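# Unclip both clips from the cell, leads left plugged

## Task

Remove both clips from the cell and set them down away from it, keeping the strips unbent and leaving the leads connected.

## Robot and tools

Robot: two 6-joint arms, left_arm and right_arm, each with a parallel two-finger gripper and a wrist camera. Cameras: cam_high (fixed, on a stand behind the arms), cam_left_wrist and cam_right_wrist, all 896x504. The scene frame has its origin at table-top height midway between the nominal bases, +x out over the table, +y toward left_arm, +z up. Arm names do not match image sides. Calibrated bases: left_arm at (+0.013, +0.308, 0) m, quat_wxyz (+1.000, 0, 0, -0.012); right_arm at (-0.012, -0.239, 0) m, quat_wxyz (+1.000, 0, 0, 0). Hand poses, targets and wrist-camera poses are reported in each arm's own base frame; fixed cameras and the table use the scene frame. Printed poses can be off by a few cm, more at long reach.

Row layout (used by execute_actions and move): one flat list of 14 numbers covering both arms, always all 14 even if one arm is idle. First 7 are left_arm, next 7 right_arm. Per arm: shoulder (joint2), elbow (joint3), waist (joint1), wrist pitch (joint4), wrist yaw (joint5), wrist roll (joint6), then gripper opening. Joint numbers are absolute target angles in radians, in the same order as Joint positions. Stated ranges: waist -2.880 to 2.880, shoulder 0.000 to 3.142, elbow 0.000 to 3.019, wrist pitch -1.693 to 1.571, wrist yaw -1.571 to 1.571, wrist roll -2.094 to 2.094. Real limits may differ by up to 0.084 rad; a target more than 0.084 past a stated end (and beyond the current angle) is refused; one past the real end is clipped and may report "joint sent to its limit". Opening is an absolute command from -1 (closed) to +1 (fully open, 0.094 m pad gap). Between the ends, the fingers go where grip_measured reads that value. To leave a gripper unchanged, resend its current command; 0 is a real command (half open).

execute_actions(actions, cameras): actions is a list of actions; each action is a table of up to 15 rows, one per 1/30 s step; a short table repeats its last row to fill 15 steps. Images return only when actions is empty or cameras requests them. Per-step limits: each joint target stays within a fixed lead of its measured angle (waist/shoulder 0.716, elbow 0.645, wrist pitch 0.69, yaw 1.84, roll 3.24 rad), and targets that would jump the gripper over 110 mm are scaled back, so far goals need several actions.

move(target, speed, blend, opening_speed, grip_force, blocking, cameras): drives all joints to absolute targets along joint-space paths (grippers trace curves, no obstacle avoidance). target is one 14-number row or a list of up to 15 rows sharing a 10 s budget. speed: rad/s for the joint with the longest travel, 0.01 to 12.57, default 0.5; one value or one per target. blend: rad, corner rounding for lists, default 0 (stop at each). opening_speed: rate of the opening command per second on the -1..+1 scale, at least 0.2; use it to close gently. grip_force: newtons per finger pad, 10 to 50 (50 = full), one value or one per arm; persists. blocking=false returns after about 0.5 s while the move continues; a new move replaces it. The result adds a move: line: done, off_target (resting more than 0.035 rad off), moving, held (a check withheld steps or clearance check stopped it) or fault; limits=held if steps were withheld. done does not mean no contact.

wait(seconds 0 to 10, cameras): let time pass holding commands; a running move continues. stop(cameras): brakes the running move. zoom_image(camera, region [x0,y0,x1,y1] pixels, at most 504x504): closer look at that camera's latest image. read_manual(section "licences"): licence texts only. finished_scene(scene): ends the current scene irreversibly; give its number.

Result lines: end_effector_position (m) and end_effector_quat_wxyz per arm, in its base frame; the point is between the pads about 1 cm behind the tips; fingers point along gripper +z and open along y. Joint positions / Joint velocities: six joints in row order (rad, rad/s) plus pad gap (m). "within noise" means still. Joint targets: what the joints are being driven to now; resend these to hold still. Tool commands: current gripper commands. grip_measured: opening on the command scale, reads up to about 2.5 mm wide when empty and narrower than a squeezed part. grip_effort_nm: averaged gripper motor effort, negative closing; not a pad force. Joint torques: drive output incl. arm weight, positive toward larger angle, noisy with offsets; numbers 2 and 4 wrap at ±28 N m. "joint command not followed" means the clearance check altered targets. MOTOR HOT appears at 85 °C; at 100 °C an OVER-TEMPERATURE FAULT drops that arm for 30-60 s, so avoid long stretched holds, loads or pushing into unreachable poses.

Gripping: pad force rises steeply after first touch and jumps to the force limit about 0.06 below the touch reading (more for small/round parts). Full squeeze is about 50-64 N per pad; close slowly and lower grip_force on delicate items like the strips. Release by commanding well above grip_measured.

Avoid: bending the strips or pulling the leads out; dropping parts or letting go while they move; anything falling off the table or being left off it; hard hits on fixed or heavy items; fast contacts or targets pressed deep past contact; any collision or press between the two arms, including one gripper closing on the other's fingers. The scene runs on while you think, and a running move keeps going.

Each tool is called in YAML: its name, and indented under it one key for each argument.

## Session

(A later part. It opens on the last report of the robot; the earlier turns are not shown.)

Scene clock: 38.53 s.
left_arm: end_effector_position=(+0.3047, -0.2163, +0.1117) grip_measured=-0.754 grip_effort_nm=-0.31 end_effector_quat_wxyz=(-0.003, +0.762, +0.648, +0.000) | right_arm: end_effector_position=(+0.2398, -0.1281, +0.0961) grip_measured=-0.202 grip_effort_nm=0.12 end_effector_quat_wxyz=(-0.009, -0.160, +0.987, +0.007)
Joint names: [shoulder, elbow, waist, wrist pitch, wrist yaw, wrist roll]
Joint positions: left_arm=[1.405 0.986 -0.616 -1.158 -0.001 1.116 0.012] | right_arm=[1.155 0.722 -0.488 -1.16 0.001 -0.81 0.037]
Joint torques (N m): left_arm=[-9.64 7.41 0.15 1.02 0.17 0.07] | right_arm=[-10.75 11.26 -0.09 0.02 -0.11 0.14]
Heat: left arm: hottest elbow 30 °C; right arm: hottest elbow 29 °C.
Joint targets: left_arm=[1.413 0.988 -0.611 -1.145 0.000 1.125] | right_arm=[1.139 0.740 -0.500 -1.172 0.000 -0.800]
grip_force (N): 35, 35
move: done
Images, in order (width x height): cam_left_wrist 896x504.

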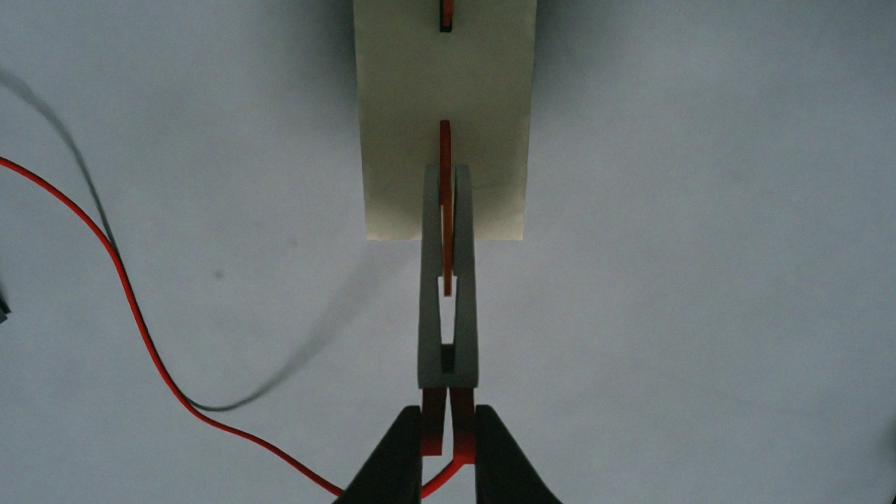

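Opening. Squeeze a bit more.

move:
  target: [1.413,0.988,-0.6114,-1.145,0,1.125,-0.82,1.139,0.74,-0.5,-1.172,0,-0.8,-0.2]
  opening_speed: 0.3
  cameras: ["cam_left_wrist"]

zoom_image:
  camera: "cam_left_wrist"
  region: [370, 100, 530, 504]

Scene clock: 39.10 s.
left_arm: end_effector_position=(+0.3047, -0.2163, +0.1117) grip_measured=-0.811 grip_effort_nm=-0.44 end_effector_quat_wxyz=(-0.003, +0.762, +0.648, +0.000) | right_arm: end_effector_position=(+0.2398, -0.1281, +0.0961) grip_measured=-0.202 grip_effort_nm=0.12 end_effector_quat_wxyz=(-0.009, -0.160, +0.987, +0.007)
Joint names: [shoulder, elbow, waist, wrist pitch, wrist yaw, wrist roll]
Joint positions: left_arm=[1.405 0.986 -0.616 -1.158 -0.001 1.116 0.009] | right_arm=[1.155 0.722 -0.488 -1.16 0.001 -0.81 0.037]
Joint torques (N m): left_arm=[-9.76 7.41 0.15 1.01 0.18 0.08] | right_arm=[-10.81 11.38 0.15 -0.03 -0.1 0.1]
Heat: left arm: hottest elbow 30 °C; right arm: hottest elbow 29 °C.
Joint targets: left_arm=[1.413 0.988 -0.611 -1.145 0.000 1.125] | right_arm=[1.139 0.740 -0.500 -1.172 0.000 -0.800]
grip_force (N): 35, 35
move: done
Images, in order (width x height): cam_left_wrist 896x504.

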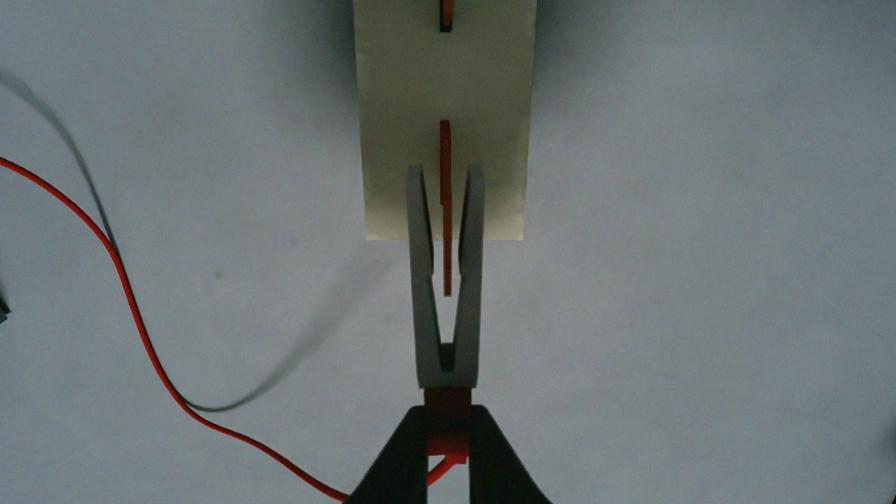

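Scaled by 1.248.

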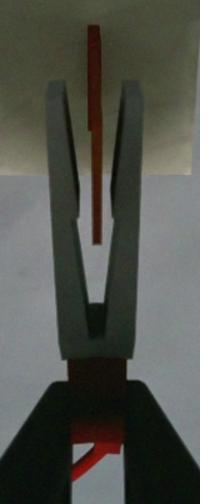

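move:
  target:
    - [1.395,0.986,-0.609,-1.150,0,1.127,-0.82,1.139,0.74,-0.5,-1.172,0,-0.8,-0.2]
    - [1.378,0.9745,-0.5864,-1.160,0,1.150,-0.82,1.139,0.74,-0.5,-1.172,0,-0.8,-0.2]
  speed: 0.07
  cameras: ["cam_left_wrist"]

Scene clock: 40.93 s.
left_arm: end_effector_position=(+0.3057, -0.2063, +0.1117) grip_measured=-0.812 grip_effort_nm=-0.45 end_effector_quat_wxyz=(-0.003, +0.761, +0.648, +0.000) | right_arm: end_effector_position=(+0.2398, -0.1281, +0.0961) grip_measured=-0.202 grip_effort_nm=0.12 end_effector_quat_wxyz=(-0.009, -0.160, +0.987, +0.007)
Joint names: [shoulder, elbow, waist, wrist pitch, wrist yaw, wrist roll]
Joint positions: left_arm=[1.393 0.973 -0.593 -1.158 -0.001 1.138 0.009] | right_arm=[1.155 0.722 -0.488 -1.16 0.001 -0.81 0.037]
Joint torques (N m): left_arm=[-11.4 7.32 0.26 0.31 0.18 0.1] | right_arm=[-9.99 11.29 -0.85 -0.01 -0.1 0.14]
Heat: left arm: hottest elbow 30 °C; right arm: hottest elbow 29 °C.
Joint targets: left_arm=[1.378 0.975 -0.586 -1.160 0.000 1.150] | right_arm=[1.139 0.740 -0.500 -1.172 0.000 -0.800]
grip_force (N): 35, 35
move: done
Images, in order (width x height): cam_left_wrist 896x504.

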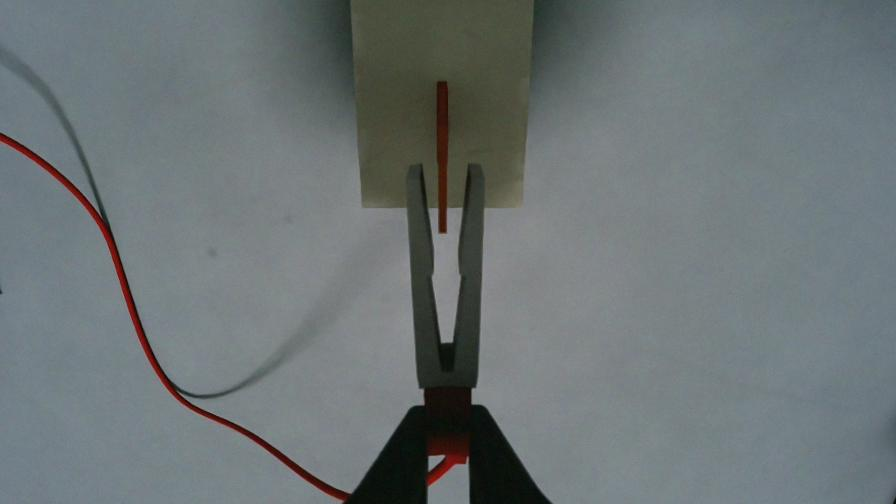

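move:
  target:
    - [1.356,0.953,-0.5365,-1.165,0,1.1995,-0.82,1.139,0.74,-0.5,-1.172,0,-0.8,-0.2]
    - [1.332,0.9295,-0.4712,-1.169,0,1.265,-0.82,1.139,0.74,-0.5,-1.172,0,-0.8,-0.2]
    - [1.308,0.908,-0.3886,-1.171,0,1.3475,-0.82,1.139,0.74,-0.5,-1.172,0,-0.8,-0.2]
    - [1.4505,0.790,-0.3886,-0.911,0,1.3475,-0.82,1.139,0.74,-0.5,-1.172,0,-0.8,-0.2]
  speed: [0.08,0.12,0.15,0.13]
  blend: [0.01,0.01,0.01,0]
  cameras: ["cam_left_wrist"]

move:
  target: [1.477,0.774,-0.3886,-0.869,0,1.3475,-0.82,1.139,0.74,-0.5,-1.172,0,-0.8,-0.2]
  speed: 0.06
  cameras: ["cam_left_wrist"]

Scene clock: 45.40 s.
left_arm: end_effector_position=(+0.3156, -0.1320, +0.0344) grip_measured=-0.812 grip_effort_nm=-0.45 end_effector_quat_wxyz=(-0.003, +0.762, +0.648, -0.001) | right_arm: end_effector_position=(+0.2398, -0.1281, +0.0961) grip_measured=-0.202 grip_effort_nm=0.12 end_effector_quat_wxyz=(-0.009, -0.160, +0.987, +0.007)
Joint names: [shoulder, elbow, waist, wrist pitch, wrist yaw, wrist roll]
Joint positions: left_arm=[1.443 0.789 -0.395 -0.924 -0.001 1.337 0.009] | right_arm=[1.155 0.722 -0.488 -1.16 0.001 -0.81 0.037]
Joint torques (N m): left_arm=[-8.88 6.43 0.32 1.01 0.18 0.09] | right_arm=[-10.64 11.38 -0.79 -0.17 -0.07 0.19]
Heat: left arm: hottest elbow 30 °C; right arm: hottest elbow 30 °C.
Joint targets: left_arm=[1.450 0.790 -0.389 -0.911 0.000 1.347] | right_arm=[1.139 0.740 -0.500 -1.172 0.000 -0.800]
grip_force (N): 35, 35
move: done
Images, in order (width x height): cam_left_wrist 896x504.

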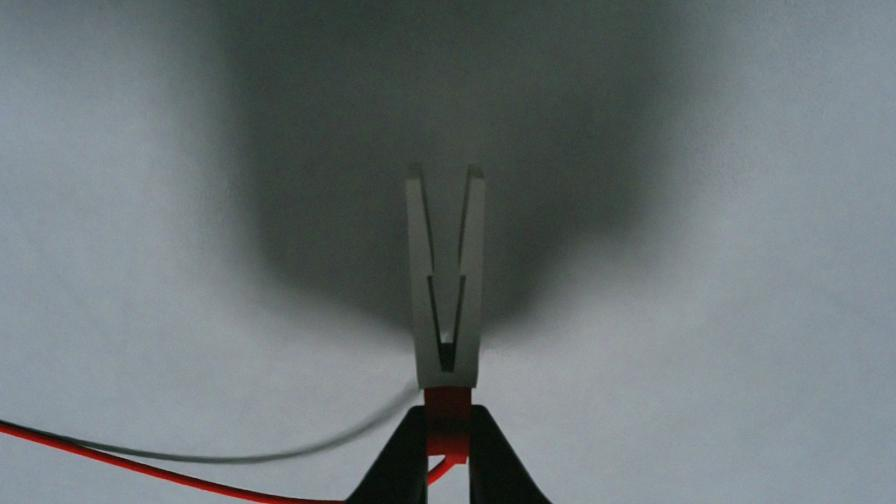

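Scene clock: 46.50 s.
left_arm: end_effector_position=(+0.3160, -0.1322, +0.0216) grip_measured=-0.812 grip_effort_nm=-0.45 end_effector_quat_wxyz=(-0.003, +0.762, +0.648, -0.001) | right_arm: end_effector_position=(+0.2398, -0.1281, +0.0961) grip_measured=-0.202 grip_effort_nm=0.12 end_effector_quat_wxyz=(-0.009, -0.160, +0.987, +0.007)
Joint names: [shoulder, elbow, waist, wrist pitch, wrist yaw, wrist roll]
Joint positions: left_arm=[1.468 0.773 -0.395 -0.882 -0.001 1.337 0.009] | right_arm=[1.155 0.722 -0.488 -1.16 0.001 -0.81 0.037]
Joint torques (N m): left_arm=[-9 6.17 0.26 0.99 0.17 0.09] | right_arm=[-10.75 11.28 -0.38 -0.06 -0.1 0.11]
Heat: left arm: hottest elbow 30 °C; right arm: hottest elbow 30 °C.
Joint targets: left_arm=[1.477 0.774 -0.389 -0.869 0.000 1.347] | right_arm=[1.139 0.740 -0.500 -1.172 0.000 -0.800]
grip_force (N): 35, 35
move: done
Images, in order (width x height): cam_left_wrist 896x504.

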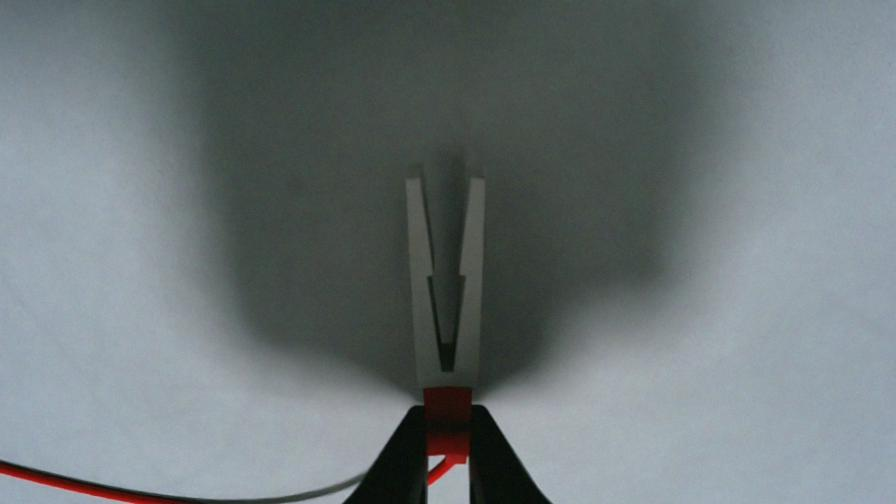

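move:
  target: [1.485,0.7695,-0.3886,-0.8565,0,1.3475,-0.82,1.139,0.74,-0.5,-1.172,0,-0.8,-0.2]
  speed: 0.04

move:
  target: [1.4925,0.765,-0.3886,-0.8445,0,1.3475,-0.82,1.139,0.74,-0.5,-1.172,0,-0.8,-0.2]
  speed: 0.03
  cameras: ["cam_left_wrist"]

Scene clock: 47.40 s.
left_arm: end_effector_position=(+0.3160, -0.1322, +0.0178) grip_measured=-0.812 grip_effort_nm=-0.45 end_effector_quat_wxyz=(-0.003, +0.762, +0.648, -0.001) | right_arm: end_effector_position=(+0.2398, -0.1281, +0.0961) grip_measured=-0.202 grip_effort_nm=0.12 end_effector_quat_wxyz=(-0.009, -0.160, +0.987, +0.007)
Joint names: [shoulder, elbow, waist, wrist pitch, wrist yaw, wrist roll]
Joint positions: left_arm=[1.476 0.769 -0.395 -0.869 -0.001 1.337 0.009] | right_arm=[1.155 0.722 -0.488 -1.16 0.001 -0.81 0.037]
Joint torques (N m): left_arm=[-8.94 6.12 0.26 0.98 0.18 0.09] | right_arm=[-10.34 11.18 -1.08 -0.08 -0.15 0.16]
Heat: left arm: hottest elbow 30 °C; right arm: hottest elbow 30 °C.
Joint targets: left_arm=[1.485 0.769 -0.389 -0.857 0.000 1.347] | right_arm=[1.139 0.740 -0.500 -1.172 0.000 -0.800]
grip_force (N): 35, 35
move: done

Scene clock: 48.10 s.
left_arm: end_effector_position=(+0.3169, -0.1325, +0.0155) grip_measured=-0.812 grip_effort_nm=-0.45 end_effector_quat_wxyz=(-0.001, +0.762, +0.648, +0.000) | right_arm: end_effector_position=(+0.2398, -0.1281, +0.0961) grip_measured=-0.202 grip_effort_nm=0.12 end_effector_quat_wxyz=(-0.009, -0.160, +0.987, +0.007)
Joint names: [shoulder, elbow, waist, wrist pitch, wrist yaw, wrist roll]
Joint positions: left_arm=[1.481 0.767 -0.395 -0.859 -0.001 1.337 0.009] | right_arm=[1.155 0.722 -0.488 -1.16 0.001 -0.81 0.037]
Joint torques (N m): left_arm=[-8.82 5.94 0.26 1.07 0.18 0.1] | right_arm=[-10.99 11.4 -1.14 -0.06 -0.1 0.15]
Heat: left arm: hottest elbow 30 °C; right arm: hottest elbow 30 °C.
Joint targets: left_arm=[1.493 0.765 -0.389 -0.845 0.000 1.347] | right_arm=[1.139 0.740 -0.500 -1.172 0.000 -0.800]
grip_force (N): 35, 35
move: done
Images, in order (width x height): cam_left_wrist 896x504.

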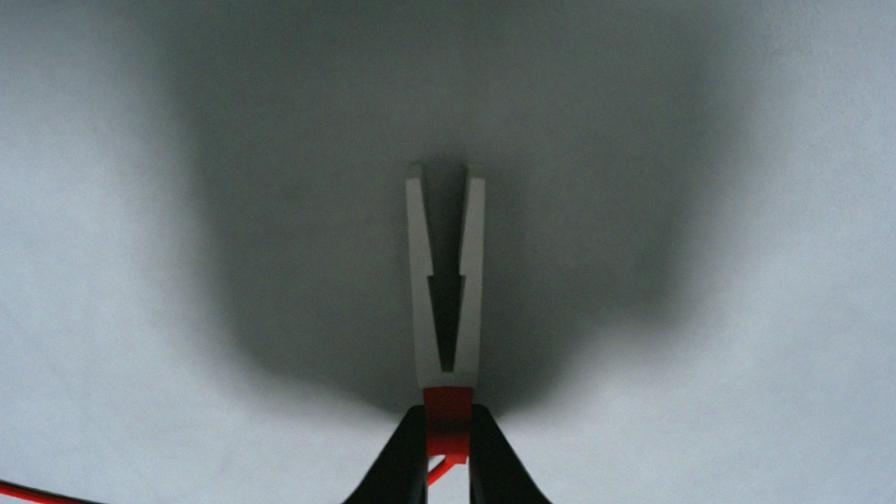

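move:
  target:
    - [1.489,0.7665,-0.390,-0.850,0,1.3475,-0.82,1.139,0.74,-0.5,-1.172,0,-0.8,-0.2]
    - [1.489,0.7665,-0.390,-0.850,0,1.3475,-0.1,1.139,0.74,-0.5,-1.172,0,-0.8,-0.2]
  speed: 0.05
  opening_speed: 0.5
  cameras: ["cam_left_wrist"]

move:
  target:
    - [1.430,0.790,-0.3886,-0.934,0,1.3475,-0.1,1.139,0.74,-0.5,-1.172,0,-0.8,-0.2]
    - [1.308,0.908,-0.3886,-1.171,0,1.3475,-0.1,1.139,0.74,-0.5,-1.172,0,-0.8,-0.2]
    - [1.308,0.908,-0.05,-1.171,0,1.3475,-0.1,1.139,0.74,-0.5,-1.172,0,-0.8,-0.2]
  speed: [0.1,0.3,0.4]
  blend: [0.01,0.02,0]
  cameras: ["all"]

zoom_image:
  camera: "cam_high"
  region: [340, 130, 500, 270]

Scene clock: 50.77 s.
left_arm: end_effector_position=(+0.3169, -0.1325, +0.0155) grip_measured=-0.103 grip_effort_nm=0.13 end_effector_quat_wxyz=(-0.001, +0.762, +0.648, +0.000) | right_arm: end_effector_position=(+0.2398, -0.1281, +0.0961) grip_measured=-0.202 grip_effort_nm=0.12 end_effector_quat_wxyz=(-0.009, -0.160, +0.987, +0.007)
Joint names: [shoulder, elbow, waist, wrist pitch, wrist yaw, wrist roll]
Joint positions: left_arm=[1.481 0.767 -0.395 -0.859 -0.001 1.337 0.042] | right_arm=[1.155 0.722 -0.488 -1.16 0.001 -0.81 0.037]
Joint torques (N m): left_arm=[-9.05 6.02 0.09 0.84 0.17 0.09] | right_arm=[-9.93 11.1 -0.67 0.03 -0.14 0.13]
Heat: left arm: hottest elbow 30 °C; right arm: hottest elbow 30 °C.
Joint targets: left_arm=[1.489 0.767 -0.390 -0.850 0.000 1.348] | right_arm=[1.139 0.740 -0.500 -1.172 0.000 -0.800]
grip_force (N): 35, 35
move: done
Images, in order (width x height): cam_left_wrist 896x504.

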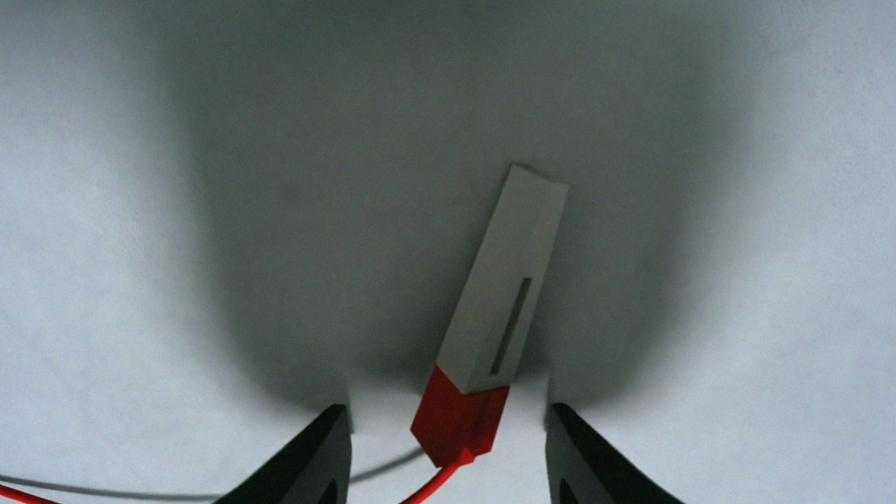

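Scene clock: 53.70 s.
left_arm: end_effector_position=(+0.3245, -0.0180, +0.0986) grip_measured=-0.103 grip_effort_nm=0.13 end_effector_quat_wxyz=(-0.018, +0.641, +0.768, -0.013) | right_arm: end_effector_position=(+0.2398, -0.1281, +0.0961) grip_measured=-0.202 grip_effort_nm=0.12 end_effector_quat_wxyz=(-0.009, -0.160, +0.987, +0.007)
Joint names: [shoulder, elbow, waist, wrist pitch, wrist yaw, wrist roll]
Joint positions: left_arm=[1.318 0.863 -0.054 -1.16 0 1.337 0.042] | right_arm=[1.155 0.722 -0.488 -1.16 0.001 -0.81 0.037]
Joint torques (N m): left_arm=[-9.58 10.22 0.09 -0.17 0.17 0.09] | right_arm=[-10.7 11.32 -0.79 -0.05 -0.12 0.11]
Heat: left arm: hottest elbow 31 °C; right arm: hottest elbow 30 °C.
Joint targets: left_arm=[1.308 0.908 -0.050 -1.171 0.000 1.348] | right_arm=[1.139 0.740 -0.500 -1.172 0.000 -0.800]
grip_force (N): 35, 35
move: off_target (left_arm); left_arm: the elbow is farthest, 0.045 rad from its target

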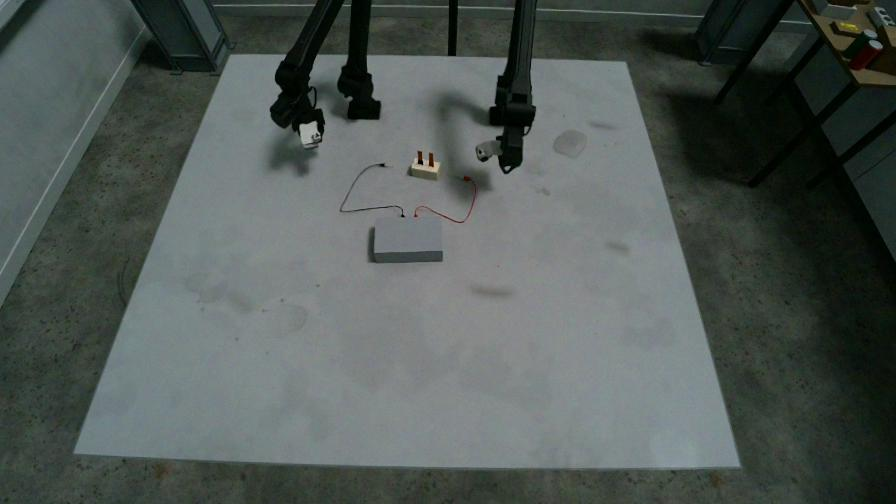

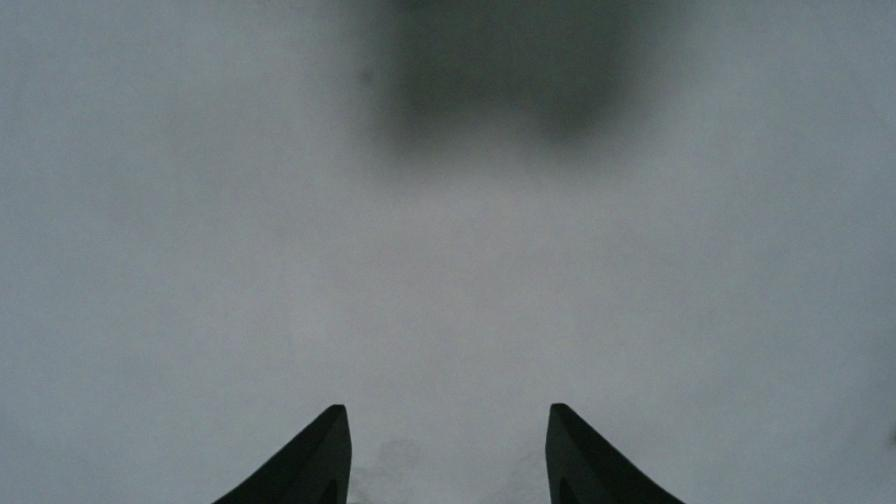

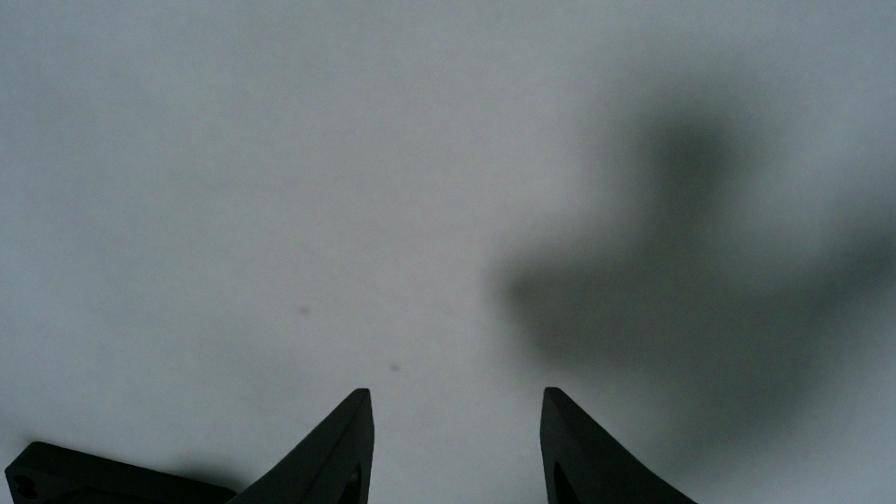

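Scaled by 3.150.

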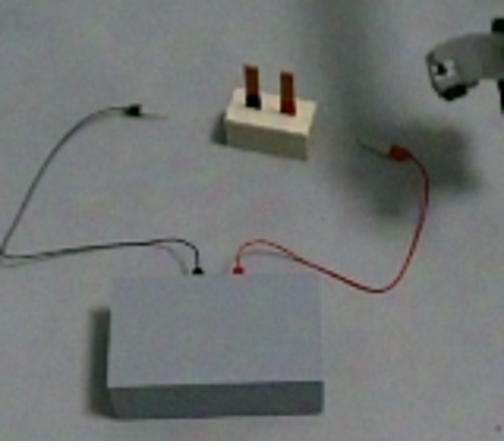

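finished_scene:
  scene: 2

The scene is finished: the task was done.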